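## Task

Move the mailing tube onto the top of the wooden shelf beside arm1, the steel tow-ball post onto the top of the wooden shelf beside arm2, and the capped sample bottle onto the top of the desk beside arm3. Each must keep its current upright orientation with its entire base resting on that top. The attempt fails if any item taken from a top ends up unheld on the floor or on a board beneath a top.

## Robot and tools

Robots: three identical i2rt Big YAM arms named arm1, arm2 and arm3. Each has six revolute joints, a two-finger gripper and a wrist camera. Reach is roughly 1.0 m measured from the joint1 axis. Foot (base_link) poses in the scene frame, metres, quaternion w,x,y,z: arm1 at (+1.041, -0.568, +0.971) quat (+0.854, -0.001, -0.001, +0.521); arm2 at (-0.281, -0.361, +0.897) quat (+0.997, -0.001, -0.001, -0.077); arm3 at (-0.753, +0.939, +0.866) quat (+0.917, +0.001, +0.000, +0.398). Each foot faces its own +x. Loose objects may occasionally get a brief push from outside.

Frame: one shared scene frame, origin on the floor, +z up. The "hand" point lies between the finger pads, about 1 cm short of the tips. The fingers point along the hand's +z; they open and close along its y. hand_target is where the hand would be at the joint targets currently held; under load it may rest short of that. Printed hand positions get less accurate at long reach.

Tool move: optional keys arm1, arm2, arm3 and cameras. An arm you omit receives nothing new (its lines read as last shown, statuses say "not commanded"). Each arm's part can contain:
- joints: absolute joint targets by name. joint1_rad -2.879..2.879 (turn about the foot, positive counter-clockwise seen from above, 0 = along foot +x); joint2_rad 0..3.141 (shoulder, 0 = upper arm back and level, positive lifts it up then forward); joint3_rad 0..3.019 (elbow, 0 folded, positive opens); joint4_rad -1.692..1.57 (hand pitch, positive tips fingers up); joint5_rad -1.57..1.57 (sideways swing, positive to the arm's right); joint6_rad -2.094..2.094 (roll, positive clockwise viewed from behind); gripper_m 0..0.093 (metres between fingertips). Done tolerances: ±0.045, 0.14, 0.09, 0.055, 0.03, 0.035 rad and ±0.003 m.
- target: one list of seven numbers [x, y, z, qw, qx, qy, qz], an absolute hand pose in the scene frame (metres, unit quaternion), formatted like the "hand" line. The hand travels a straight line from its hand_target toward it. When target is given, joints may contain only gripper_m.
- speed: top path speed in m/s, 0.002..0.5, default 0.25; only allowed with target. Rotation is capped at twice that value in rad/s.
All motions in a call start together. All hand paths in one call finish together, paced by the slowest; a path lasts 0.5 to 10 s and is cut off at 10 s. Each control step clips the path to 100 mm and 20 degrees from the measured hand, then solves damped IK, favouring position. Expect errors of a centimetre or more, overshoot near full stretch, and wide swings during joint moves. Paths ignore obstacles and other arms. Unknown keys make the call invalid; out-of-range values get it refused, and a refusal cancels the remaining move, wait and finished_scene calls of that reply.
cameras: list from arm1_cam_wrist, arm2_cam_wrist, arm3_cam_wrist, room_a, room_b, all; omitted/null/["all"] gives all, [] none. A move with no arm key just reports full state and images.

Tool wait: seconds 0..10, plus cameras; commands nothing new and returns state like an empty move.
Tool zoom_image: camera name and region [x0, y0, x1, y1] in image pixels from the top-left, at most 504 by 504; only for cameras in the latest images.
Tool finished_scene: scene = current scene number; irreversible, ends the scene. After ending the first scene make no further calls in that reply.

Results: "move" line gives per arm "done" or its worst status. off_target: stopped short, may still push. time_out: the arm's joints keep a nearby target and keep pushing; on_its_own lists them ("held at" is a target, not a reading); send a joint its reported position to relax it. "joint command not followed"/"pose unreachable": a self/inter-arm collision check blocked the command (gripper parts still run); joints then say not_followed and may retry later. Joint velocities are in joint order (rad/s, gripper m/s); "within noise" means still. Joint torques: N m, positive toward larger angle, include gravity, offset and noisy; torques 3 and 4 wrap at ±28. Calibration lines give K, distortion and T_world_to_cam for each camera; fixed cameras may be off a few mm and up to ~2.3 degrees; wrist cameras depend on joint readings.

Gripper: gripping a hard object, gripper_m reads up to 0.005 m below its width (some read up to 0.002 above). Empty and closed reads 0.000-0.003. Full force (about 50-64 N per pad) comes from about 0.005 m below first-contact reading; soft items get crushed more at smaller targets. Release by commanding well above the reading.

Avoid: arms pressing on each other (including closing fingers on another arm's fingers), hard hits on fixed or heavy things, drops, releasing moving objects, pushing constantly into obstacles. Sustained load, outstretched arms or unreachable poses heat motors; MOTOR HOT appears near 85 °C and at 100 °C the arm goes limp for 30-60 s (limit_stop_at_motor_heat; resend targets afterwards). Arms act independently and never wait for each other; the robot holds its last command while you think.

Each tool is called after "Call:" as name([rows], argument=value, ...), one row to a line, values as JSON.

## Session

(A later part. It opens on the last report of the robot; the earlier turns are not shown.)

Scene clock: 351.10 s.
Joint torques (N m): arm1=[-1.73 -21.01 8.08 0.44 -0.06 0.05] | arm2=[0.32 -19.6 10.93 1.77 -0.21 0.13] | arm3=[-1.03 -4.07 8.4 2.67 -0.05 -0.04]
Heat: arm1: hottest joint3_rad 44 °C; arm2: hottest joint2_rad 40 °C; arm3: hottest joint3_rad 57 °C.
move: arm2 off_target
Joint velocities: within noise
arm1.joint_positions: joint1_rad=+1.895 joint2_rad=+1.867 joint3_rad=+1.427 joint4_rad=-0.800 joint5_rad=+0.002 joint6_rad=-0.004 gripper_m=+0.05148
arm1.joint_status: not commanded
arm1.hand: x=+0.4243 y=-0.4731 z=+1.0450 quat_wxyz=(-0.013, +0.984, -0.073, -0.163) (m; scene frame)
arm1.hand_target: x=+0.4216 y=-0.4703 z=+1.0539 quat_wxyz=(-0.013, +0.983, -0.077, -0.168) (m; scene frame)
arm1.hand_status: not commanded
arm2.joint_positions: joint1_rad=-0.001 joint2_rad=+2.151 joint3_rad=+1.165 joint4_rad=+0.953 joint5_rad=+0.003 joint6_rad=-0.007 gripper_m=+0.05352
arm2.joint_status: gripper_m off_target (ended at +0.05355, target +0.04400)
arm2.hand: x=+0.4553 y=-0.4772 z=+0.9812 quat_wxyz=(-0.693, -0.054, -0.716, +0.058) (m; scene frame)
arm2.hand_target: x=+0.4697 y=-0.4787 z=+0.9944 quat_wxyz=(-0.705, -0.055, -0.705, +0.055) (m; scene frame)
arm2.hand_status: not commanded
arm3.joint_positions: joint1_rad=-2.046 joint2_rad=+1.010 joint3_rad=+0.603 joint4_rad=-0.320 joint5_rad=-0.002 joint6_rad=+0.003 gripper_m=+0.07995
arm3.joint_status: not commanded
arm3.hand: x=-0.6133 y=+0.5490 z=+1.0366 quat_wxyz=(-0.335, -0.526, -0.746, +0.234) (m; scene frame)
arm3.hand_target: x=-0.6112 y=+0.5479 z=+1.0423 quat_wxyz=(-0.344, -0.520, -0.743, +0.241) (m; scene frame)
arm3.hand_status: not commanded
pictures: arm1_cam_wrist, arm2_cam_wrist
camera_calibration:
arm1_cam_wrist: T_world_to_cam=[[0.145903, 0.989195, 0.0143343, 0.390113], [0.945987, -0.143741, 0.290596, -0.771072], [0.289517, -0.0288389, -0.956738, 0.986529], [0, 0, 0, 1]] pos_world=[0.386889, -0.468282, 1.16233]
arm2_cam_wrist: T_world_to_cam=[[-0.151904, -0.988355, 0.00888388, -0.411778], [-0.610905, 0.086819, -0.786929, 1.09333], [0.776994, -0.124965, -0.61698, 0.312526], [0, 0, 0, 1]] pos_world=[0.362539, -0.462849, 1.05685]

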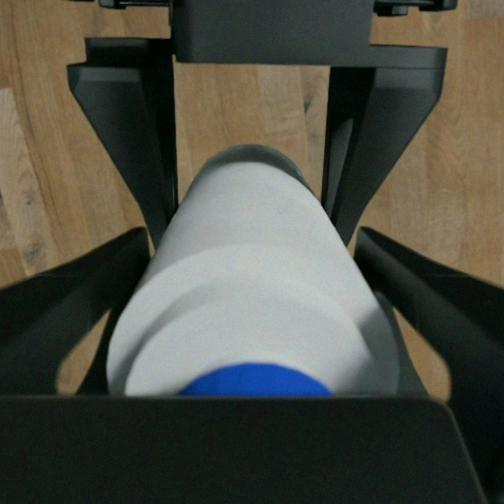

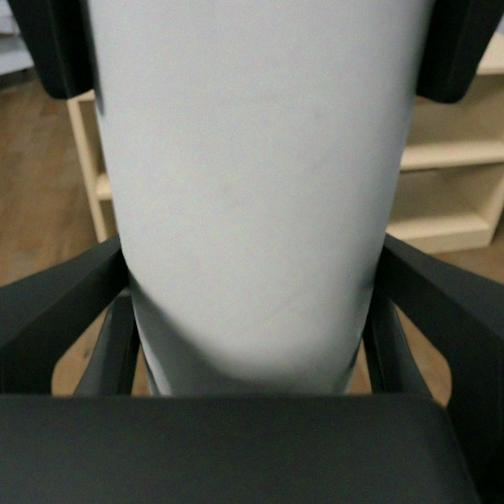

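Call:
move(arm1={"joints":{"gripper_m":0.085}}, cameras=[])

Call:
move(arm1={"target":[0.465,-0.478,1.21,0.0135,-0.9818,0.0764,0.1731]}, arm3={"joints":{"joint1_rad":-2.041,"joint2_rad":1.61,"joint3_rad":1.75,"joint4_rad":-1.38,"gripper_m":0.09}}, cameras=["arm2_cam_wrist"])

Call:
move(arm2={"target":[0.28,-0.449,1.03,0.705,0.0549,0.705,-0.0549]}, cameras=["arm2_cam_wrist"])

Call:
move(arm2={"joints":{"joint1_rad":2.073}}, cameras=[])

Call:
move(arm2={"target":[-0.555,0.382,0.99,0.4056,-0.5793,0.4056,0.5793]}, cameras=["arm2_cam_wrist","arm3_cam_wrist"])

Scene clock: 365.93 s.
Joint torques (N m): arm1=[-1.73 -21.01 8.1 0.44 -0.05 0.05] | arm2=[-0.09 -19.37 10.92 1.89 -0.18 0.18] | arm3=[-0.97 -4.07 8.44 2.63 -0.04 -0.04]
Heat: arm1: hottest joint3_rad 44 °C; arm2: hottest joint2_rad 40 °C; arm3: hottest joint3_rad 57 °C.
move: arm1 done
Joint velocities: within noise
arm1.joint_positions: joint1_rad=+1.895 joint2_rad=+1.867 joint3_rad=+1.427 joint4_rad=-0.800 joint5_rad=+0.002 joint6_rad=-0.004 gripper_m=+0.08483
arm1.joint_status: all done
arm1.hand: x=+0.4243 y=-0.4731 z=+1.0450 quat_wxyz=(-0.013, +0.984, -0.073, -0.163) (m; scene frame)
arm1.hand_target: x=+0.4216 y=-0.4702 z=+1.0539 quat_wxyz=(-0.013, +0.983, -0.077, -0.168) (m; scene frame)
arm1.hand_status: not commanded
arm2, arm3: as last shown
arm2.joint_positions: joint1_rad=-0.001 joint2_rad=+2.154 joint3_rad=+1.165 joint4_rad=+0.952 joint5_rad=+0.003 joint6_rad=-0.007 gripper_m=+0.05352
arm2.hand: x=+0.4551 y=-0.4772 z=+0.9790 quat_wxyz=(-0.692, -0.054, -0.718, +0.058) (m; scene frame)
pictures: none
No camera images: "cameras" was empty.

Scene clock: 367.73 s.
Joint torques (N m): arm1=[-1.49 -17.79 11.73 0.39 0.01 0.07] | arm2=[-0.03 -19.6 10.93 1.87 -0.16 0.15] | arm3=[-1.03 -12.22 13.16 0.49 -0.06 -0.03]
Heat: arm1: hottest joint3_rad 44 °C; arm2: hottest joint2_rad 41 °C; arm3: hottest joint3_rad 57 °C.
move: arm1 off_target; arm3 done
Joint velocities: within noise
arm1.joint_positions: joint1_rad=+1.895 joint2_rad=+1.635 joint3_rad=+1.502 joint4_rad=-1.129 joint5_rad=+0.002 joint6_rad=-0.004 gripper_m=+0.08493
arm1.joint_status: not commanded
arm1.hand: x=+0.4789 y=-0.4812 z=+1.1865 quat_wxyz=(-0.012, +0.986, -0.073, -0.152) (m; scene frame)
arm1.hand_target: x=+0.4661 y=-0.4781 z=+1.2101 quat_wxyz=(-0.014, +0.982, -0.076, -0.174) (m; scene frame)
arm1.hand_status: off_target (0.027 m and 2.5 deg from the pose sent, 0.170 m and 1.2 deg at the start)
arm2.joint_positions: joint1_rad=-0.001 joint2_rad=+2.154 joint3_rad=+1.165 joint4_rad=+0.951 joint5_rad=+0.003 joint6_rad=-0.007 gripper_m=+0.05352
arm2.joint_status: not commanded
arm2.hand: x=+0.4551 y=-0.4772 z=+0.9789 quat_wxyz=(-0.692, -0.054, -0.718, +0.058) (m; scene frame)
arm2.hand_target: x=+0.4697 y=-0.4787 z=+0.9943 quat_wxyz=(-0.705, -0.055, -0.705, +0.055) (m; scene frame)
arm2.hand_status: not commanded
arm3.joint_positions: joint1_rad=-2.046 joint2_rad=+1.612 joint3_rad=+1.687 joint4_rad=-1.371 joint5_rad=-0.002 joint6_rad=+0.003 gripper_m=+0.08993
arm3.joint_status: all done
arm3.hand: x=-0.5661 y=+0.4175 z=+1.1607 quat_wxyz=(-0.111, -0.572, -0.809, +0.077) (m; scene frame)
arm3.hand_target: x=-0.5603 y=+0.4090 z=+1.1899 quat_wxyz=(-0.134, -0.566, -0.808, +0.094) (m; scene frame)
arm3.hand_status: not commanded
pictures: arm2_cam_wrist
camera_calibration:
arm2_cam_wrist: T_world_to_cam=[[-0.151863, -0.988362, 0.00888953, -0.411754], [-0.614183, 0.0873155, -0.784318, 1.0906], [0.774414, -0.124568, -0.620295, 0.315819], [0, 0, 0, 1]] pos_world=[0.362724, -0.462847, 1.05494]

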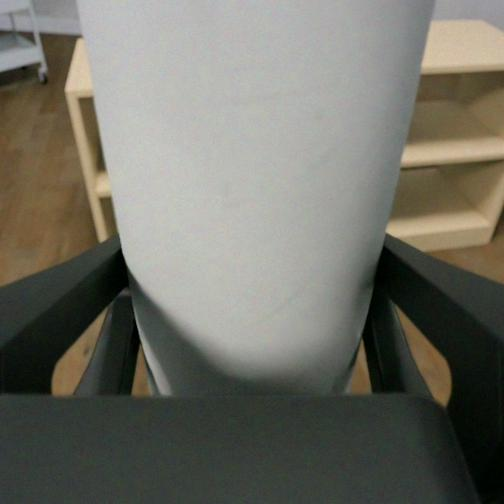

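Scene clock: 369.27 s.
Joint torques (N m): arm1=[-1.55 -17.85 11.77 0.39 0.02 0.07] | arm2=[-0.03 -15.56 5.14 2.8 -0.13 0.13] | arm3=[-1.03 -12.22 13.2 0.53 -0.04 -0.04]
Heat: arm1: hottest joint3_rad 45 °C; arm2: hottest joint2_rad 41 °C; arm3: hottest joint3_rad 58 °C.
move: arm2 off_target
Joint velocities: within noise
arm1, arm3: as last shown
arm2.joint_positions: joint1_rad=-0.001 joint2_rad=+1.824 joint3_rad=+0.621 joint4_rad=+1.154 joint5_rad=+0.003 joint6_rad=-0.007 gripper_m=+0.05352
arm2.joint_status: not commanded
arm2.hand: x=+0.2799 y=-0.4497 z=+1.0093 quat_wxyz=(-0.687, -0.054, -0.722, +0.057) (m; scene frame)
arm2.hand_target: x=+0.2800 y=-0.4490 z=+1.0296 quat_wxyz=(-0.705, -0.055, -0.705, +0.055) (m; scene frame)
arm2.hand_status: off_target (0.021 m and 2.8 deg from the pose sent, 0.185 m and 2.1 deg at the start)
pictures: arm2_cam_wrist
camera_calibration:
arm2_cam_wrist: T_world_to_cam=[[-0.151755, -0.988378, 0.00890319, -0.411548], [-0.6233, 0.0887026, -0.776936, 1.00018], [0.767116, -0.123453, -0.629517, 0.485552], [0, 0, 0, 1]] pos_world=[0.188482, -0.435541, 1.0864]

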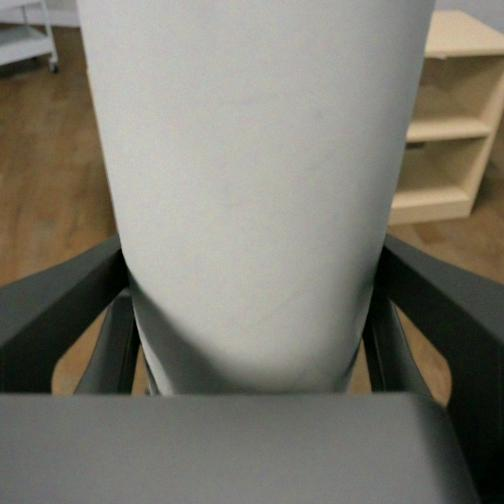

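Scene clock: 371.37 s.
Joint torques (N m): arm1=[-1.55 -17.73 11.75 0.39 0.01 0.07] | arm2=[0.44 -15.68 5.23 2.97 -0.06 0.15] | arm3=[-0.97 -12.22 13.23 0.46 -0.04 -0.03]
Heat: arm1: hottest joint3_rad 45 °C; arm2: hottest joint2_rad 41 °C; arm3: hottest joint3_rad 58 °C.
move: arm2 done
Joint velocities: within noise
arm1, arm3: as last shown
arm2.joint_positions: joint1_rad=+2.070 joint2_rad=+1.824 joint3_rad=+0.621 joint4_rad=+1.154 joint5_rad=+0.000 joint6_rad=-0.007 gripper_m=+0.05353
arm2.joint_status: all done
arm2.hand: x=-0.4715 y=+0.1737 z=+1.0078 quat_wxyz=(-0.399, +0.594, -0.415, -0.562) (m; scene frame)
arm2.hand_target: x=-0.4734 y=+0.1731 z=+1.0282 quat_wxyz=(-0.405, +0.580, -0.407, -0.578) (m; scene frame)
arm2.hand_status: not commanded
pictures: none
No camera images: "cameras" was empty.

Scene clock: 373.17 s.
Joint torques (N m): arm1=[-1.49 -17.79 11.77 0.38 0.01 0.07] | arm2=[1.14 -20.07 11.89 2.09 0.04 0.14] | arm3=[-0.67 -12.28 13.16 0.46 -0.05 -0.03]
Heat: arm1: hottest joint3_rad 46 °C; arm2: hottest joint2_rad 41 °C; arm3: hottest joint3_rad 59 °C.
move: arm2 off_target
Joint velocities: within noise
arm1, arm3: as last shown
arm2.joint_positions: joint1_rad=+2.072 joint2_rad=+2.207 joint3_rad=+1.267 joint4_rad=+0.902 joint5_rad=+0.003 joint6_rad=-0.007 gripper_m=+0.05353
arm2.joint_status: not commanded
arm2.hand: x=-0.5427 y=+0.3682 z=+0.9729 quat_wxyz=(-0.401, +0.591, -0.413, -0.565) (m; scene frame)
arm2.hand_target: x=-0.5544 y=+0.3803 z=+0.9904 quat_wxyz=(-0.406, +0.579, -0.406, -0.579) (m; scene frame)
arm2.hand_status: off_target (0.025 m and 2.3 deg from the pose sent, 0.225 m and 2.9 deg at the start)
pictures: arm2_cam_wrist, arm3_cam_wrist
camera_calibration:
arm2_cam_wrist: T_world_to_cam=[[0.939676, 0.341964, 0.00836673, 0.375372], [0.219163, -0.583094, -0.782285, 1.09636], [-0.262634, 0.736928, -0.622865, 0.312599], [0, 0, 0, 1]] pos_world=[-0.51091, 0.280552, 1.04923]
arm3_cam_wrist: T_world_to_cam=[[-0.941457, -0.337014, -0.00890537, -0.381721], [-0.318916, 0.881712, 0.347673, -0.94856], [-0.109319, 0.33016, -0.937573, 1.01318], [0, 0, 0, 1]] pos_world=[-0.551126, 0.373201, 1.27632]

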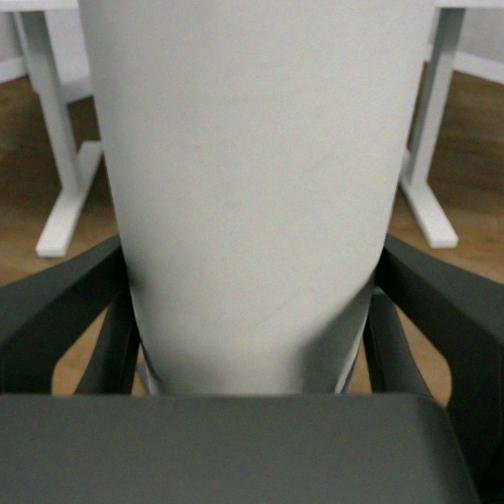

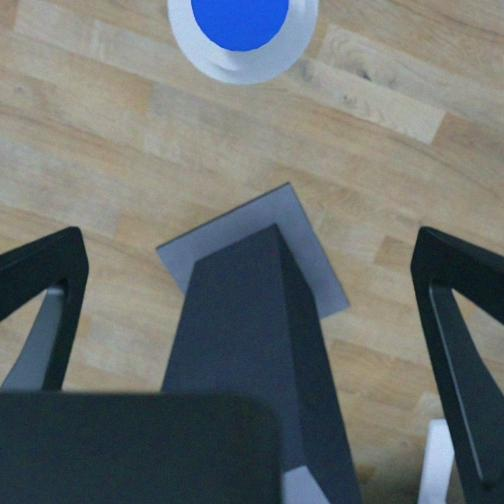

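Call:
move(arm3={"target":[-0.536,0.348,1.033,0.1422,0.5649,0.8068,-0.0996],"speed":0.12}, cameras=["arm3_cam_wrist"])

Scene clock: 394.27 s.
Joint torques (N m): arm1=[-1.49 -17.85 11.75 0.4 0.01 0.07] | arm2=[1.03 -21.25 11.75 2.24 0.07 0.14] | arm3=[-0.73 -13.74 8.36 1.68 0.02 0]
Heat: arm1: hottest joint3_rad 50 °C; arm2: hottest joint2_rad 41 °C; arm3: hottest joint3_rad 62 °C.
move: arm3 done
Joint velocities: within noise
arm1: as last shown
arm2.joint_positions: joint1_rad=+2.072 joint2_rad=+2.213 joint3_rad=+1.268 joint4_rad=+0.897 joint5_rad=+0.003 joint6_rad=-0.007 gripper_m=+0.05353
arm2.joint_status: not commanded
arm2.hand: x=-0.5427 y=+0.3680 z=+0.9674 quat_wxyz=(-0.399, +0.594, -0.415, -0.562) (m; scene frame)
arm2.hand_target: x=-0.5544 y=+0.3803 z=+0.9907 quat_wxyz=(-0.406, +0.579, -0.405, -0.579) (m; scene frame)
arm2.hand_status: not commanded
arm3.joint_positions: joint1_rad=-2.046 joint2_rad=+1.784 joint3_rad=+1.574 joint4_rad=-1.014 joint5_rad=-0.002 joint6_rad=+0.003 gripper_m=+0.08993
arm3.joint_status: not commanded
arm3.hand: x=-0.5417 y=+0.3491 z=+1.0379 quat_wxyz=(-0.141, -0.568, -0.805, +0.098) (m; scene frame)
arm3.hand_target: x=-0.5360 y=+0.3481 z=+1.0330 quat_wxyz=(-0.142, -0.565, -0.807, +0.100) (m; scene frame)
arm3.hand_status: done (0.008 m and 0.5 deg from the pose sent, 0.148 m and 4.5 deg at the start)
pictures: arm3_cam_wrist
camera_calibration:
arm3_cam_wrist: T_world_to_cam=[[-0.941234, -0.337639, -0.00882809, -0.382739], [-0.326567, 0.903076, 0.278941, -0.778108], [-0.0862088, 0.265431, -0.960268, 0.981835], [0, 0, 0, 1]] pos_world=[-0.529709, 0.312853, 1.15649]

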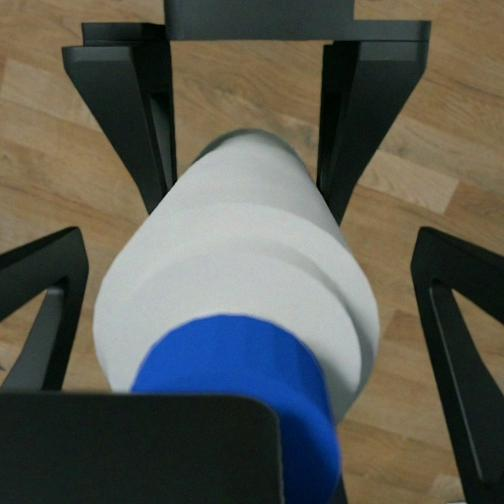

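Call:
move(arm3={"joints":{"gripper_m":0.044}}, cameras=["arm3_cam_wrist"])

Call:
move(arm2={"joints":{"gripper_m":0.085}}, cameras=["arm3_cam_wrist"])

Call:
move(arm2={"target":[-0.485,0.192,1.02,0.4056,-0.5793,0.4056,0.5793]}, cameras=[])

Call:
move(arm3={"joints":{"joint1_rad":0.84}}, cameras=["arm3_cam_wrist","room_a"])

Scene clock: 418.23 s.
Joint torques (N m): arm1=[-1.55 -17.79 11.75 0.39 0.01 0.07] | arm2=[1.03 -21.71 11.56 2.17 0 0.13] | arm3=[-0.85 -13.86 8.31 1.65 -0.04 0]
Heat: arm1: hottest joint3_rad 52 °C; arm2: hottest joint2_rad 41 °C; arm3: hottest joint3_rad 60 °C.
move: arm3 off_target
Joint velocities: within noise
arm1: as last shown
arm2.joint_positions: joint1_rad=+2.072 joint2_rad=+2.213 joint3_rad=+1.268 joint4_rad=+0.897 joint5_rad=+0.005 joint6_rad=-0.007 gripper_m=+0.05353
arm2.joint_status: not commanded
arm2.hand: x=-0.5425 y=+0.3681 z=+0.9674 quat_wxyz=(-0.399, +0.594, -0.416, -0.562) (m; scene frame)
arm2.hand_target: x=-0.5545 y=+0.3803 z=+0.9907 quat_wxyz=(-0.406, +0.579, -0.405, -0.579) (m; scene frame)
arm2.hand_status: not commanded
arm3.joint_positions: joint1_rad=-2.044 joint2_rad=+1.784 joint3_rad=+1.574 joint4_rad=-1.013 joint5_rad=-0.001 joint6_rad=+0.003 gripper_m=+0.05292
arm3.joint_status: gripper_m off_target (ended at +0.05295, target +0.04400)
arm3.hand: x=-0.5408 y=+0.3494 z=+1.0379 quat_wxyz=(-0.140, -0.568, -0.805, +0.098) (m; scene frame)
arm3.hand_target: x=-0.5361 y=+0.3481 z=+1.0330 quat_wxyz=(-0.142, -0.565, -0.807, +0.099) (m; scene frame)
arm3.hand_status: not commanded
pictures: arm3_cam_wrist
camera_calibration:
arm3_cam_wrist: T_world_to_cam=[[-0.940705, -0.339135, -0.00779666, -0.38192], [-0.327768, 0.902773, 0.278512, -0.778149], [-0.0874146, 0.264553, -0.960401, 0.981721], [0, 0, 0, 1]] pos_world=[-0.52851, 0.313252, 1.15659]

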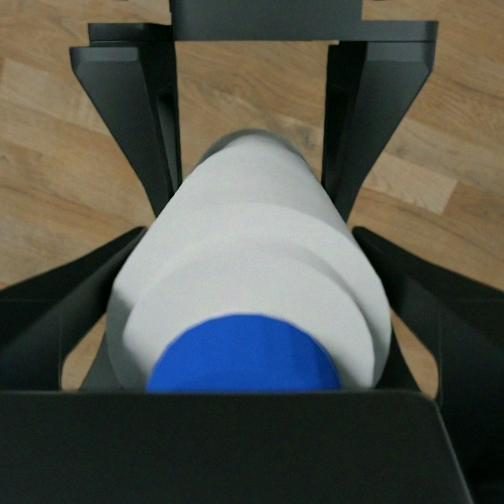

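Scene clock: 418.87 s.
Joint torques (N m): arm1=[-1.55 -17.79 11.74 0.4 0.01 0.07] | arm2=[0.67 -21.36 11.64 2.06 -0.01 0.16] | arm3=[-0.85 -13.8 8.35 1.65 -0.04 0.01]
Heat: arm1: hottest joint3_rad 52 °C; arm2: hottest joint2_rad 41 °C; arm3: hottest joint3_rad 60 °C.
move: arm2 done
Joint velocities: within noise
arm1, arm3: as last shown
arm2.joint_positions: joint1_rad=+2.072 joint2_rad=+2.213 joint3_rad=+1.268 joint4_rad=+0.897 joint5_rad=+0.005 joint6_rad=-0.007 gripper_m=+0.08487
arm2.joint_status: all done
arm2.hand: x=-0.5425 y=+0.3681 z=+0.9674 quat_wxyz=(-0.399, +0.594, -0.416, -0.562) (m; scene frame)
arm2.hand_target: x=-0.5545 y=+0.3803 z=+0.9907 quat_wxyz=(-0.406, +0.579, -0.405, -0.579) (m; scene frame)
arm2.hand_status: not commanded
arm3.joint_positions: joint1_rad=-2.044 joint2_rad=+1.784 joint3_rad=+1.574 joint4_rad=-1.013 joint5_rad=-0.001 joint6_rad=+0.003 gripper_m=+0.05293
pictures: arm3_cam_wrist
camera_calibration:
arm3_cam_wrist: T_world_to_cam=[[-0.940705, -0.339135, -0.00779666, -0.38192], [-0.327768, 0.902773, 0.278512, -0.778149], [-0.0874146, 0.264553, -0.960401, 0.981721], [0, 0, 0, 1]] pos_world=[-0.52851, 0.313252, 1.15659]

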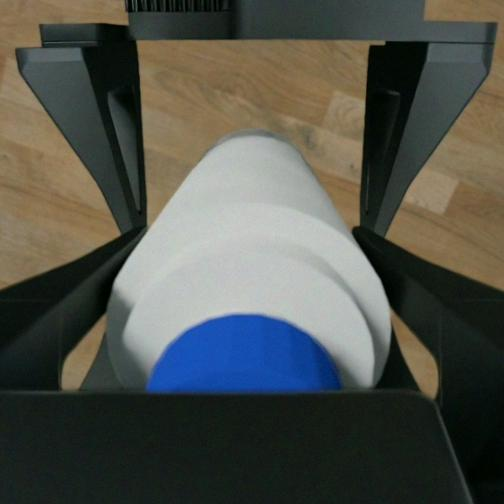

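Scene clock: 420.43 s.
Joint torques (N m): arm1=[-1.49 -17.73 11.75 0.38 0.02 0.07] | arm2=[0.91 -17.03 5.19 2.99 0.02 0.12] | arm3=[-0.85 -13.8 8.31 1.69 -0.05 0.02]
Heat: arm1: hottest joint3_rad 53 °C; arm2: hottest joint2_rad 41 °C; arm3: hottest joint3_rad 60 °C.
move: arm2 off_target
Joint velocities: within noise
arm1, arm3: as last shown
arm2.joint_positions: joint1_rad=+2.073 joint2_rad=+1.882 joint3_rad=+0.684 joint4_rad=+1.154 joint5_rad=+0.005 joint6_rad=-0.007 gripper_m=+0.08496
arm2.joint_status: not commanded
arm2.hand: x=-0.4799 y=+0.1940 z=+0.9998 quat_wxyz=(-0.400, +0.592, -0.415, -0.563) (m; scene frame)
arm2.hand_target: x=-0.4849 y=+0.1920 z=+1.0196 quat_wxyz=(-0.405, +0.579, -0.406, -0.579) (m; scene frame)
arm2.hand_status: off_target (0.021 m and 2.7 deg from the pose sent, 0.193 m and 2.9 deg at the start)
pictures: none
No camera images: "cameras" was empty.

Scene clock: 423.10 s.
Joint torques (N m): arm1=[-1.55 -17.79 11.75 0.4 0.01 0.07] | arm2=[0.73 -16.85 5.26 2.97 0.04 0.13] | arm3=[-1.73 -16.21 8.31 0.65 -0.04 0.01]
Heat: arm1: hottest joint3_rad 53 °C; arm2: hottest joint2_rad 41 °C; arm3: hottest joint3_rad 60 °C.
move: arm3 done
Joint velocities: within noise
arm1.joint_positions: joint1_rad=+1.895 joint2_rad=+1.635 joint3_rad=+1.502 joint4_rad=-1.129 joint5_rad=+0.002 joint6_rad=-0.004 gripper_m=+0.08493
arm1.joint_status: not commanded
arm1.hand: x=+0.4789 y=-0.4812 z=+1.1865 quat_wxyz=(-0.012, +0.986, -0.073, -0.152) (m; scene frame)
arm1.hand_target: x=+0.4661 y=-0.4781 z=+1.2101 quat_wxyz=(-0.014, +0.982, -0.076, -0.174) (m; scene frame)
arm1.hand_status: not commanded
arm2: as last shown
arm2.hand_target: x=-0.4849 y=+0.1920 z=+1.0197 quat_wxyz=(-0.405, +0.579, -0.406, -0.579) (m; scene frame)
arm3.joint_positions: joint1_rad=+0.846 joint2_rad=+1.816 joint3_rad=+1.574 joint4_rad=-0.990 joint5_rad=-0.001 joint6_rad=+0.003 gripper_m=+0.05295
arm3.joint_status: all done
arm3.hand: x=-0.8122 y=+1.5692 z=+1.0240 quat_wxyz=(-0.113, +0.728, -0.664, -0.127) (m; scene frame)
arm3.hand_target: x=-0.8079 y=+1.5658 z=+1.0361 quat_wxyz=(-0.118, +0.725, -0.666, -0.131) (m; scene frame)
arm3.hand_status: not commanded
pictures: arm3_cam_wrist, room_a
camera_calibration:
arm3_cam_wrist: T_world_to_cam=[[0.995497, 0.0942316, -0.0103117, 0.671376], [0.0933232, -0.955146, 0.281048, 1.2904], [0.0166344, -0.280744, -0.959638, 1.56135], [0, 0, 0, 1]] pos_world=[-0.814749, 1.6076, 1.14259]

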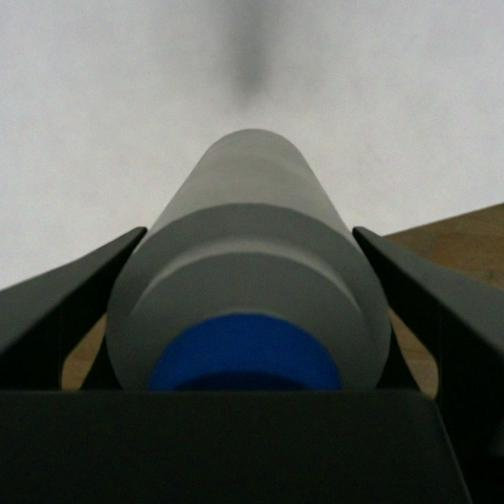

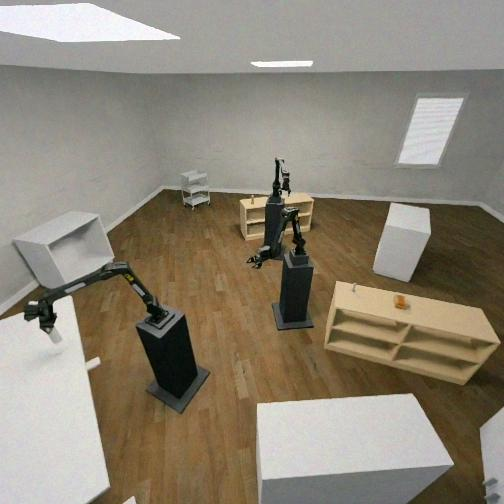

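Call:
move(arm3={"target":[-0.812,1.580,0.945,0.1231,-0.725,0.6643,0.1343],"speed":0.15}, cameras=[])

Call:
move(arm3={"target":[-0.812,1.580,0.930,0.1231,-0.725,0.6643,0.1343],"speed":0.06}, cameras=["arm3_cam_wrist"])

Call:
zoom_image(camera="arm3_cam_wrist", region=[150, 30, 350, 230])

Scene clock: 431.70 s.
Joint torques (N m): arm1=[-1.49 -17.73 11.74 0.39 0.01 0.07] | arm2=[0.91 -17.2 5.14 2.86 0.03 0.15] | arm3=[-1.26 -15.09 8.1 1.63 0.09 0.03]
Heat: arm1: hottest joint3_rad 53 °C; arm2: hottest joint2_rad 41 °C; arm3: hottest joint3_rad 59 °C.
move: arm3 done
Joint velocities: within noise
arm1, arm2: as last shown
arm3.joint_positions: joint1_rad=+0.846 joint2_rad=+1.901 joint3_rad=+1.468 joint4_rad=-0.795 joint5_rad=-0.001 joint6_rad=+0.003 gripper_m=+0.05295
arm3.joint_status: not commanded
arm3.hand: x=-0.8128 y=+1.5752 z=+0.9404 quat_wxyz=(-0.114, +0.728, -0.664, -0.128) (m; scene frame)
arm3.hand_target: x=-0.8120 y=+1.5799 z=+0.9450 quat_wxyz=(-0.123, +0.725, -0.664, -0.134) (m; scene frame)
arm3.hand_status: done (0.007 m and 1.3 deg from the pose sent, 0.080 m and 1.4 deg at the start)
pictures: none
No camera images: "cameras" was empty.

Scene clock: 432.70 s.
Joint torques (N m): arm1=[-1.55 -17.79 11.74 0.4 0.01 0.07] | arm2=[0.62 -16.67 5.11 2.95 0.06 0.13] | arm3=[-1.38 -14.45 7.6 1.74 0.08 0.04]
Heat: arm1: hottest joint3_rad 53 °C; arm2: hottest joint2_rad 41 °C; arm3: hottest joint3_rad 59 °C.
move: arm3 done
Joint velocities: within noise
arm1, arm2: as last shown
arm3.joint_positions: joint1_rad=+0.846 joint2_rad=+1.906 joint3_rad=+1.456 joint4_rad=-0.762 joint5_rad=-0.001 joint6_rad=+0.003 gripper_m=+0.05295
arm3.joint_status: not commanded
arm3.hand: x=-0.8131 y=+1.5782 z=+0.9355 quat_wxyz=(-0.120, +0.726, -0.663, -0.134) (m; scene frame)
arm3.hand_target: x=-0.8120 y=+1.5799 z=+0.9301 quat_wxyz=(-0.123, +0.725, -0.664, -0.134) (m; scene frame)
arm3.hand_status: done (0.006 m and 0.4 deg from the pose sent, 0.012 m and 1.3 deg at the start)
pictures: arm3_cam_wrist
camera_calibration:
arm3_cam_wrist: T_world_to_cam=[[0.995493, 0.0943162, -0.00992875, 0.670011], [0.093622, -0.960628, 0.26159, 1.35096], [0.0151344, -0.261341, -0.965128, 1.45227], [0, 0, 0, 1]] pos_world=[-0.81545, 1.61411, 1.05488]

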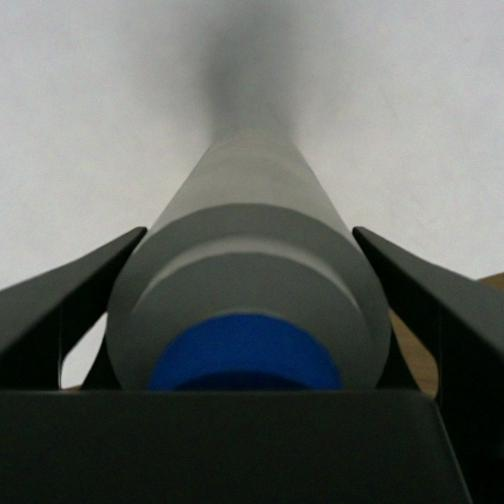

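Scaled by 2.520 from the camera's 504x504 image, which has a finer 720x720 frame.

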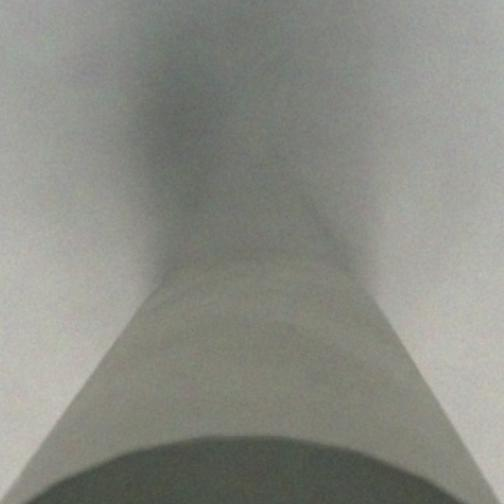

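Call:
move(arm3={"target":[-0.812,1.580,0.918,0.1144,-0.7267,0.6659,0.1249],"speed":0.06}, cameras=["arm3_cam_wrist"])

Call:
zoom_image(camera="arm3_cam_wrist", region=[150, 30, 350, 230])

Scene clock: 444.97 s.
Joint torques (N m): arm1=[-1.49 -17.79 11.74 0.39 0.01 0.07] | arm2=[0.91 -16.79 5.07 2.88 0.02 0.13] | arm3=[-1.32 -14.97 8.25 1.18 0.08 0.02]
Heat: arm1: hottest joint3_rad 54 °C; arm2: hottest joint2_rad 41 °C; arm3: hottest joint3_rad 58 °C.
move: arm3 done
Joint velocities: within noise
arm1, arm2: as last shown
arm3.joint_positions: joint1_rad=+0.846 joint2_rad=+1.934 joint3_rad=+1.456 joint4_rad=-0.761 joint5_rad=-0.001 joint6_rad=+0.003 gripper_m=+0.05295
arm3.joint_status: not commanded
arm3.hand: x=-0.8130 y=+1.5763 z=+0.9183 quat_wxyz=(-0.111, +0.728, -0.665, -0.124) (m; scene frame)
arm3.hand_target: x=-0.8120 y=+1.5800 z=+0.9181 quat_wxyz=(-0.114, +0.727, -0.666, -0.125) (m; scene frame)
arm3.hand_status: done (0.004 m and 0.4 deg from the pose sent, 0.018 m and 1.3 deg at the start)
pictures: arm3_cam_wrist
camera_calibration:
arm3_cam_wrist: T_world_to_cam=[[0.995517, 0.0940569, -0.00992019, 0.670327], [0.0929199, -0.953105, 0.288021, 1.31697], [0.0176354, -0.287652, -0.957573, 1.4717], [0, 0, 0, 1]] pos_world=[-0.815648, 1.61549, 1.03659]

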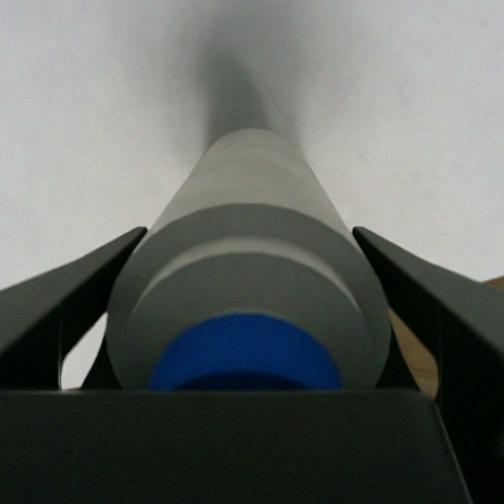

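Scaled by 2.520 from the camera's 504x504 image, which has a finer 720x720 frame.

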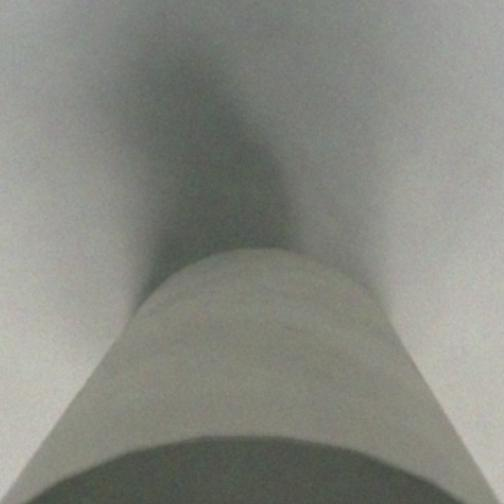

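Close. Two more small steps.

Call:
move(arm3={"target":[-0.812,1.580,0.906,0.1144,-0.7267,0.6659,0.1249],"speed":0.05}, cameras=["arm3_cam_wrist"])

Call:
zoom_image(camera="arm3_cam_wrist", region=[150, 30, 350, 230])

Scene clock: 451.27 s.
Joint torques (N m): arm1=[-1.49 -17.79 11.74 0.42 0.01 0.07] | arm2=[0.97 -16.67 5.08 3.04 0.06 0.17] | arm3=[-1.38 -14.8 7.36 1.68 0.07 0.03]
Heat: arm1: hottest joint3_rad 54 °C; arm2: hottest joint2_rad 41 °C; arm3: hottest joint3_rad 58 °C.
move: arm3 done
Joint velocities: within noise
arm1, arm2: as last shown
arm3.joint_positions: joint1_rad=+0.846 joint2_rad=+1.946 joint3_rad=+1.456 joint4_rad=-0.746 joint5_rad=-0.001 joint6_rad=+0.003 gripper_m=+0.05295
arm3.joint_status: not commanded
arm3.hand: x=-0.8132 y=+1.5788 z=+0.9118 quat_wxyz=(-0.112, +0.728, -0.665, -0.125) (m; scene frame)
arm3.hand_target: x=-0.8120 y=+1.5799 z=+0.9061 quat_wxyz=(-0.114, +0.727, -0.666, -0.125) (m; scene frame)
arm3.hand_status: done (0.006 m and 0.3 deg from the pose sent, 0.013 m and 0.4 deg at the start)
pictures: arm3_cam_wrist
camera_calibration:
arm3_cam_wrist: T_world_to_cam=[[0.995511, 0.0941229, -0.00992503, 0.670149], [0.0930246, -0.953755, 0.285829, 1.32432], [0.017437, -0.285469, -0.958229, 1.46319], [0, 0, 0, 1]] pos_world=[-0.815848, 1.6177, 1.03019]

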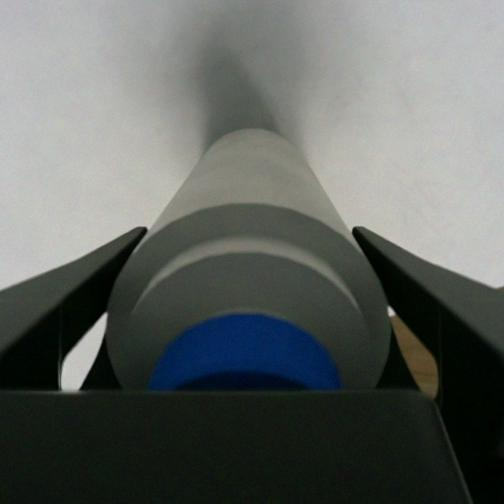

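Scaled by 2.520 from the camera's 504x504 image, which has a finer 720x720 frame.

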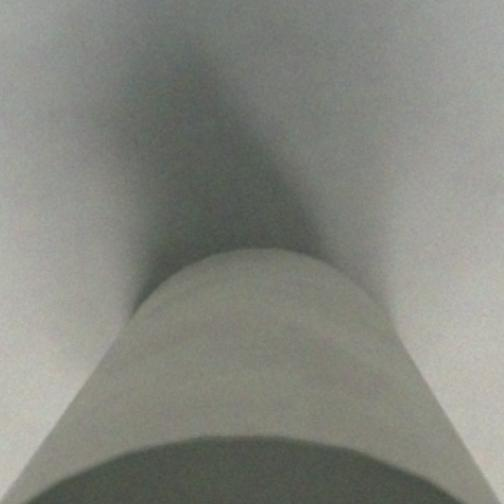

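Call:
move(arm3={"target":[-0.812,1.580,0.893,0.1144,-0.7267,0.6659,0.1249],"speed":0.05}, cameras=["arm3_cam_wrist"])

Call:
zoom_image(camera="arm3_cam_wrist", region=[150, 30, 350, 230])

Scene clock: 458.80 s.
Joint torques (N m): arm1=[-1.55 -17.79 11.75 0.4 0.02 0.07] | arm2=[0.38 -16.44 5.11 2.85 0.01 0.12] | arm3=[-1.2 -15.03 7.35 1.65 0.07 0.02]
Heat: arm1: hottest joint3_rad 55 °C; arm2: hottest joint2_rad 41 °C; arm3: hottest joint3_rad 58 °C.
move: arm3 done
Joint velocities: within noise
arm1, arm2: as last shown
arm3.joint_positions: joint1_rad=+0.846 joint2_rad=+1.963 joint3_rad=+1.443 joint4_rad=-0.717 joint5_rad=-0.001 joint6_rad=+0.003 gripper_m=+0.05295
arm3.joint_status: not commanded
arm3.hand: x=-0.8132 y=+1.5784 z=+0.8979 quat_wxyz=(-0.111, +0.728, -0.665, -0.124) (m; scene frame)
arm3.hand_target: x=-0.8120 y=+1.5799 z=+0.8931 quat_wxyz=(-0.114, +0.727, -0.666, -0.125) (m; scene frame)
arm3.hand_status: done (0.005 m and 0.4 deg from the pose sent, 0.019 m and 0.4 deg at the start)
pictures: arm3_cam_wrist
camera_calibration:
arm3_cam_wrist: T_world_to_cam=[[0.995519, 0.0940402, -0.00993801, 0.670183], [0.0929236, -0.953345, 0.287227, 1.32593], [0.0175365, -0.286863, -0.957811, 1.45172], [0, 0, 0, 1]] pos_world=[-0.815848, 1.61749, 1.01629]

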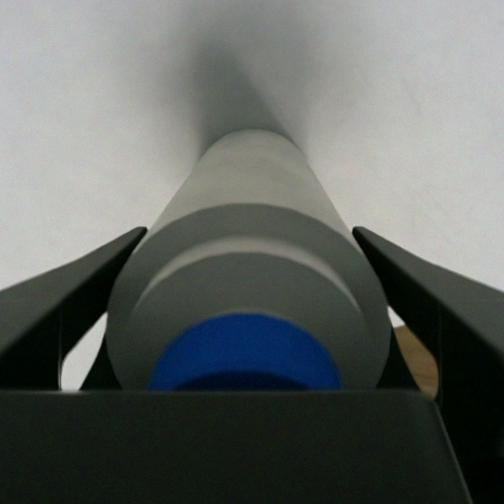

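Scaled by 2.520 from the camera's 504x504 image, which has a finer 720x720 frame.

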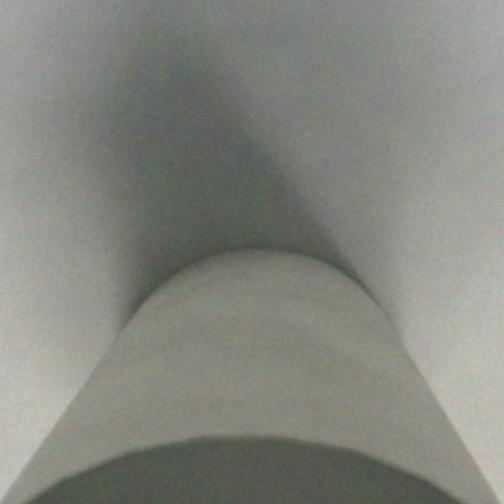

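Call:
move(arm3={"target":[-0.812,1.580,0.880,0.1144,-0.7267,0.6659,0.1249],"speed":0.05}, cameras=["arm3_cam_wrist"])

Call:
zoom_image(camera="arm3_cam_wrist", region=[150, 30, 350, 230])

Scene clock: 464.73 s.
Joint torques (N m): arm1=[-1.49 -17.73 11.74 0.39 0.01 0.07] | arm2=[0.73 -17.08 5.2 2.91 -0.01 0.17] | arm3=[-1.2 -13.63 6.82 1.8 0.08 0.02]
Heat: arm1: hottest joint3_rad 55 °C; arm2: hottest joint2_rad 41 °C; arm3: hottest joint3_rad 57 °C.
move: arm3 off_target
Joint velocities: within noise
arm1, arm2: as last shown
arm3.joint_positions: joint1_rad=+0.846 joint2_rad=+1.965 joint3_rad=+1.438 joint4_rad=-0.691 joint5_rad=-0.001 joint6_rad=+0.003 gripper_m=+0.05296
arm3.joint_status: not commanded
arm3.hand: x=-0.8135 y=+1.5823 z=+0.8971 quat_wxyz=(-0.118, +0.727, -0.664, -0.132) (m; scene frame)
arm3.hand_target: x=-0.8120 y=+1.5795 z=+0.8803 quat_wxyz=(-0.114, +0.727, -0.666, -0.125) (m; scene frame)
arm3.hand_status: off_target (0.017 m and 0.9 deg from the pose sent, 0.018 m and 0.4 deg at the start)
pictures: arm3_cam_wrist
camera_calibration:
arm3_cam_wrist: T_world_to_cam=[[0.995502, 0.0942132, -0.00994484, 0.669953], [0.0934205, -0.958812, 0.268238, 1.35598], [0.0157363, -0.26796, -0.963301, 1.42557], [0, 0, 0, 1]] pos_world=[-0.81605, 1.61901, 1.01619]

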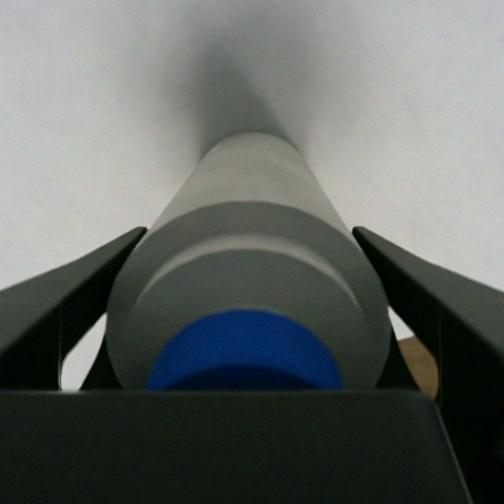

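Scaled by 2.520 from the camera's 504x504 image, which has a finer 720x720 frame.

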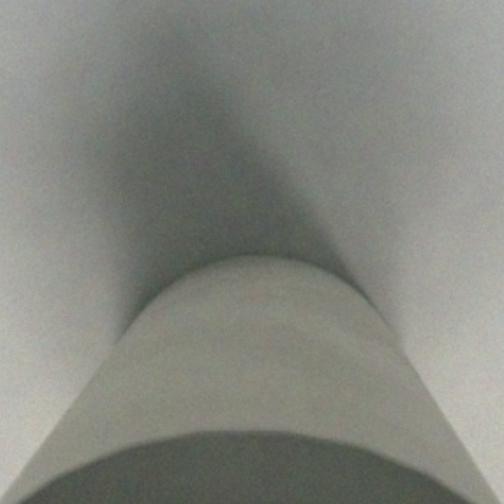

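Contact. Release.

Call:
move(arm3={"joints":{"gripper_m":0.064}}, cameras=["arm3_cam_wrist"])

Call:
move(arm3={"joints":{"gripper_m":0.093}}, cameras=[])

Call:
move(arm3={"target":[-0.805,1.535,1.05,0.117,-0.7278,0.6635,0.1283],"speed":0.2})

Call:
zoom_image(camera="room_a", region=[20, 280, 120, 380])

Call:
zoom_image(camera="room_a", region=[220, 160, 370, 310])

Scene clock: 472.37 s.
Joint torques (N m): arm1=[-1.55 -17.79 11.75 0.4 0.01 0.07] | arm2=[1.32 -17.38 5.2 2.88 0.04 0.19] | arm3=[-1.44 -13.92 6.86 1.61 0.04 0.02]
Heat: arm1: hottest joint3_rad 55 °C; arm2: hottest joint2_rad 41 °C; arm3: hottest joint3_rad 56 °C.
move: arm3 done
Joint velocities: within noise
arm1: as last shown
arm2.joint_positions: joint1_rad=+2.073 joint2_rad=+1.882 joint3_rad=+0.684 joint4_rad=+1.154 joint5_rad=+0.005 joint6_rad=-0.007 gripper_m=+0.08496
arm2.joint_status: not commanded
arm2.hand: x=-0.4799 y=+0.1940 z=+0.9998 quat_wxyz=(-0.400, +0.592, -0.415, -0.563) (m; scene frame)
arm2.hand_target: x=-0.4849 y=+0.1920 z=+1.0197 quat_wxyz=(-0.405, +0.579, -0.406, -0.579) (m; scene frame)
arm2.hand_status: not commanded
arm3.joint_positions: joint1_rad=+0.846 joint2_rad=+1.966 joint3_rad=+1.438 joint4_rad=-0.686 joint5_rad=+0.000 joint6_rad=+0.003 gripper_m=+0.06385
arm3.joint_status: all done
arm3.hand: x=-0.8135 y=+1.5831 z=+0.8964 quat_wxyz=(-0.119, +0.727, -0.664, -0.133) (m; scene frame)
arm3.hand_target: x=-0.8120 y=+1.5796 z=+0.8804 quat_wxyz=(-0.114, +0.727, -0.666, -0.125) (m; scene frame)
arm3.hand_status: not commanded
pictures: arm3_cam_wrist
camera_calibration:
arm3_cam_wrist: T_world_to_cam=[[0.995524, 0.0940573, -0.00918641, 0.6694], [0.0931174, -0.959667, 0.265269, 1.36078], [0.0161346, -0.264937, -0.964131, 1.42139], [0, 0, 0, 1]] pos_world=[-0.816049, 1.61951, 1.01559]

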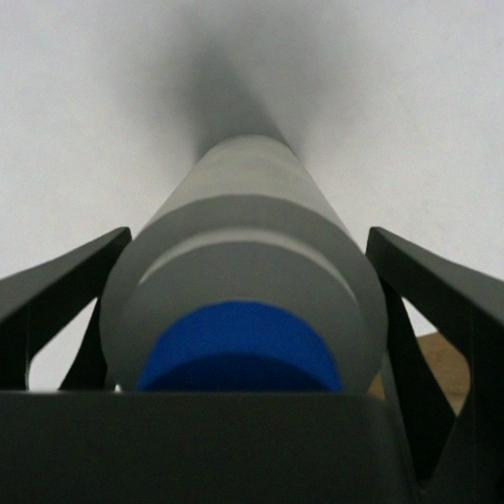

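Scene clock: 473.00 s.
Joint torques (N m): arm1=[-1.49 -17.73 11.75 0.39 0.01 0.07] | arm2=[0.91 -16.67 5.15 2.82 0.05 0.14] | arm3=[-1.2 -13.74 6.86 1.31 0.01 0.02]
Heat: arm1: hottest joint3_rad 55 °C; arm2: hottest joint2_rad 41 °C; arm3: hottest joint3_rad 56 °C.
move: arm3 done
Joint velocities: within noise
arm1.joint_positions: joint1_rad=+1.895 joint2_rad=+1.635 joint3_rad=+1.502 joint4_rad=-1.129 joint5_rad=+0.002 joint6_rad=-0.004 gripper_m=+0.08493
arm1.joint_status: not commanded
arm1.hand: x=+0.4789 y=-0.4812 z=+1.1865 quat_wxyz=(-0.012, +0.986, -0.073, -0.152) (m; scene frame)
arm1.hand_target: x=+0.4661 y=-0.4781 z=+1.2101 quat_wxyz=(-0.014, +0.982, -0.076, -0.174) (m; scene frame)
arm1.hand_status: not commanded
arm2: as last shown
arm3.joint_positions: joint1_rad=+0.846 joint2_rad=+1.966 joint3_rad=+1.438 joint4_rad=-0.680 joint5_rad=+0.001 joint6_rad=+0.003 gripper_m=+0.09285
arm3.joint_status: all done
arm3.hand: x=-0.8135 y=+1.5844 z=+0.8969 quat_wxyz=(-0.121, +0.726, -0.663, -0.134) (m; scene frame)
arm3.hand_target: x=-0.8120 y=+1.5796 z=+0.8804 quat_wxyz=(-0.114, +0.727, -0.666, -0.125) (m; scene frame)
arm3.hand_status: not commanded
pictures: none
No camera images: "cameras" was empty.

Scene clock: 474.67 s.
Joint torques (N m): arm1=[-1.49 -17.79 11.74 0.39 0.01 0.07] | arm2=[0.62 -16.56 5.15 2.95 0.06 0.09] | arm3=[-1.61 -14.27 12.55 0.47 -0.11 -0.08]
Heat: arm1: hottest joint3_rad 55 °C; arm2: hottest joint2_rad 41 °C; arm3: hottest joint3_rad 56 °C.
move: arm3 off_target
Joint velocities: within noise
arm1, arm2: as last shown
arm3.joint_positions: joint1_rad=+0.846 joint2_rad=+1.721 joint3_rad=+1.429 joint4_rad=-1.000 joint5_rad=+0.001 joint6_rad=+0.003 gripper_m=+0.09292
arm3.joint_status: not commanded
arm3.hand: x=-0.8068 y=+1.5161 z=+1.0140 quat_wxyz=(-0.094, +0.731, -0.668, -0.104) (m; scene frame)
arm3.hand_target: x=-0.8048 y=+1.5332 z=+1.0502 quat_wxyz=(-0.117, +0.728, -0.663, -0.128) (m; scene frame)
arm3.hand_status: off_target (0.041 m and 3.9 deg from the pose sent, 0.161 m and 0.9 deg at the start)
pictures: arm1_cam_wrist, arm2_cam_wrist, arm3_cam_wrist, room_a, room_b
camera_calibration:
arm1_cam_wrist: T_world_to_cam=[[0.145586, 0.989243, 0.0142083, 0.388568], [0.939384, -0.142726, 0.311747, -0.886348], [0.310421, -0.0320391, -0.950059, 1.08633], [0, 0, 0, 1]] pos_world=[0.43883, -0.476089, 1.30288]
arm2_cam_wrist: T_world_to_cam=[[0.939939, 0.341249, 0.00800429, 0.376335], [0.219951, -0.58757, -0.778706, 0.999758], [-0.261029, 0.733697, -0.627338, 0.480132], [0, 0, 0, 1]] pos_world=[-0.448301, 0.106732, 1.07671]
arm3_cam_wrist: T_world_to_cam=[[0.995613, 0.0931858, -0.00845974, 0.670734], [0.090534, -0.936533, 0.338688, 1.15308], [0.0236381, -0.337968, -0.940861, 1.6101], [0, 0, 0, 1]] pos_world=[-0.810244, 1.56156, 1.13001]

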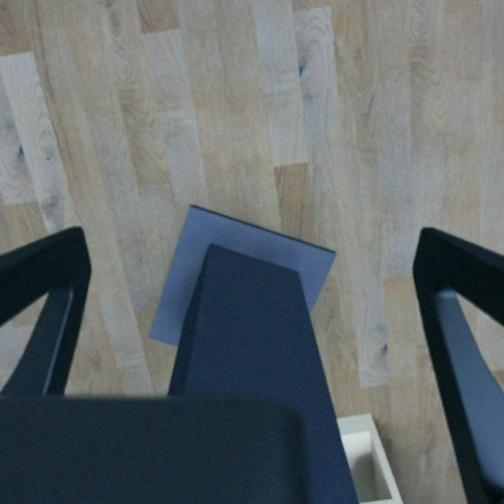

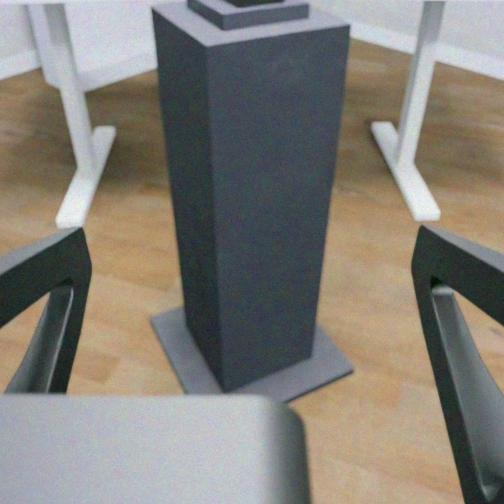

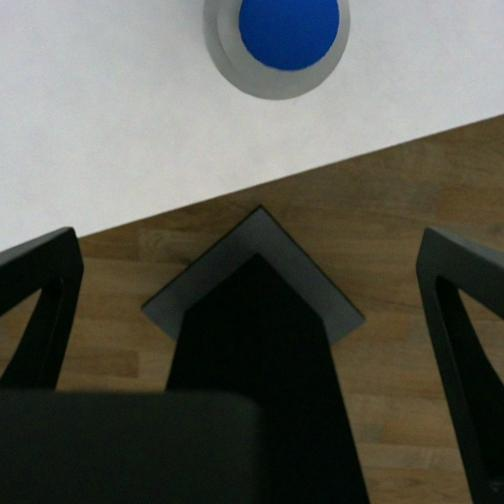

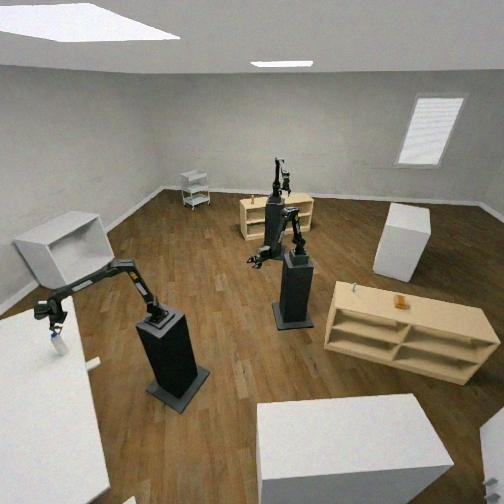

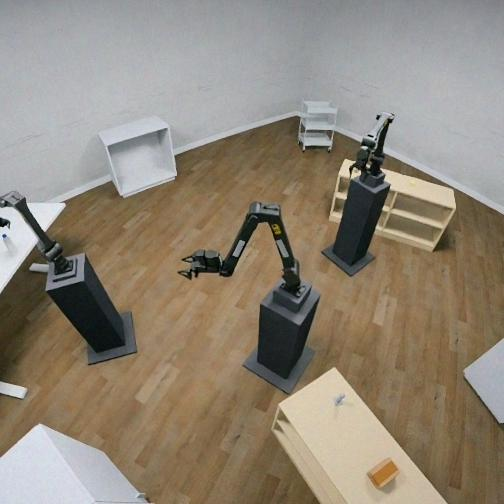

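Scaled by 5.040 from the camera's 504x504 image, which has a finer 720x720 frame.

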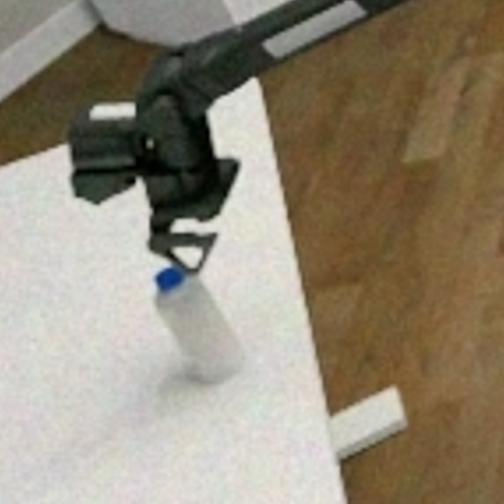

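Scaled by 3.360 from the camera's 504x504 image, which has a finer 720x720 frame.

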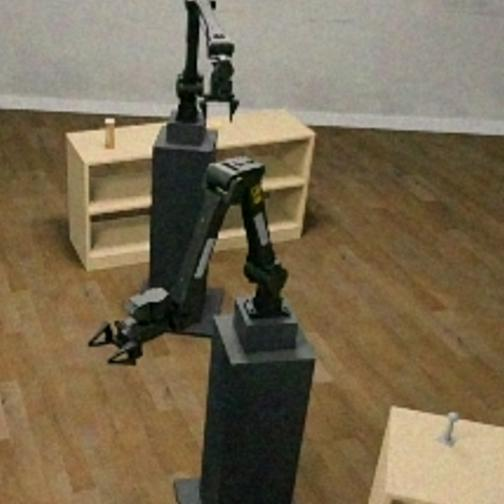

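Call:
finished_scene(scene=3)

The scene is finished: the task was done.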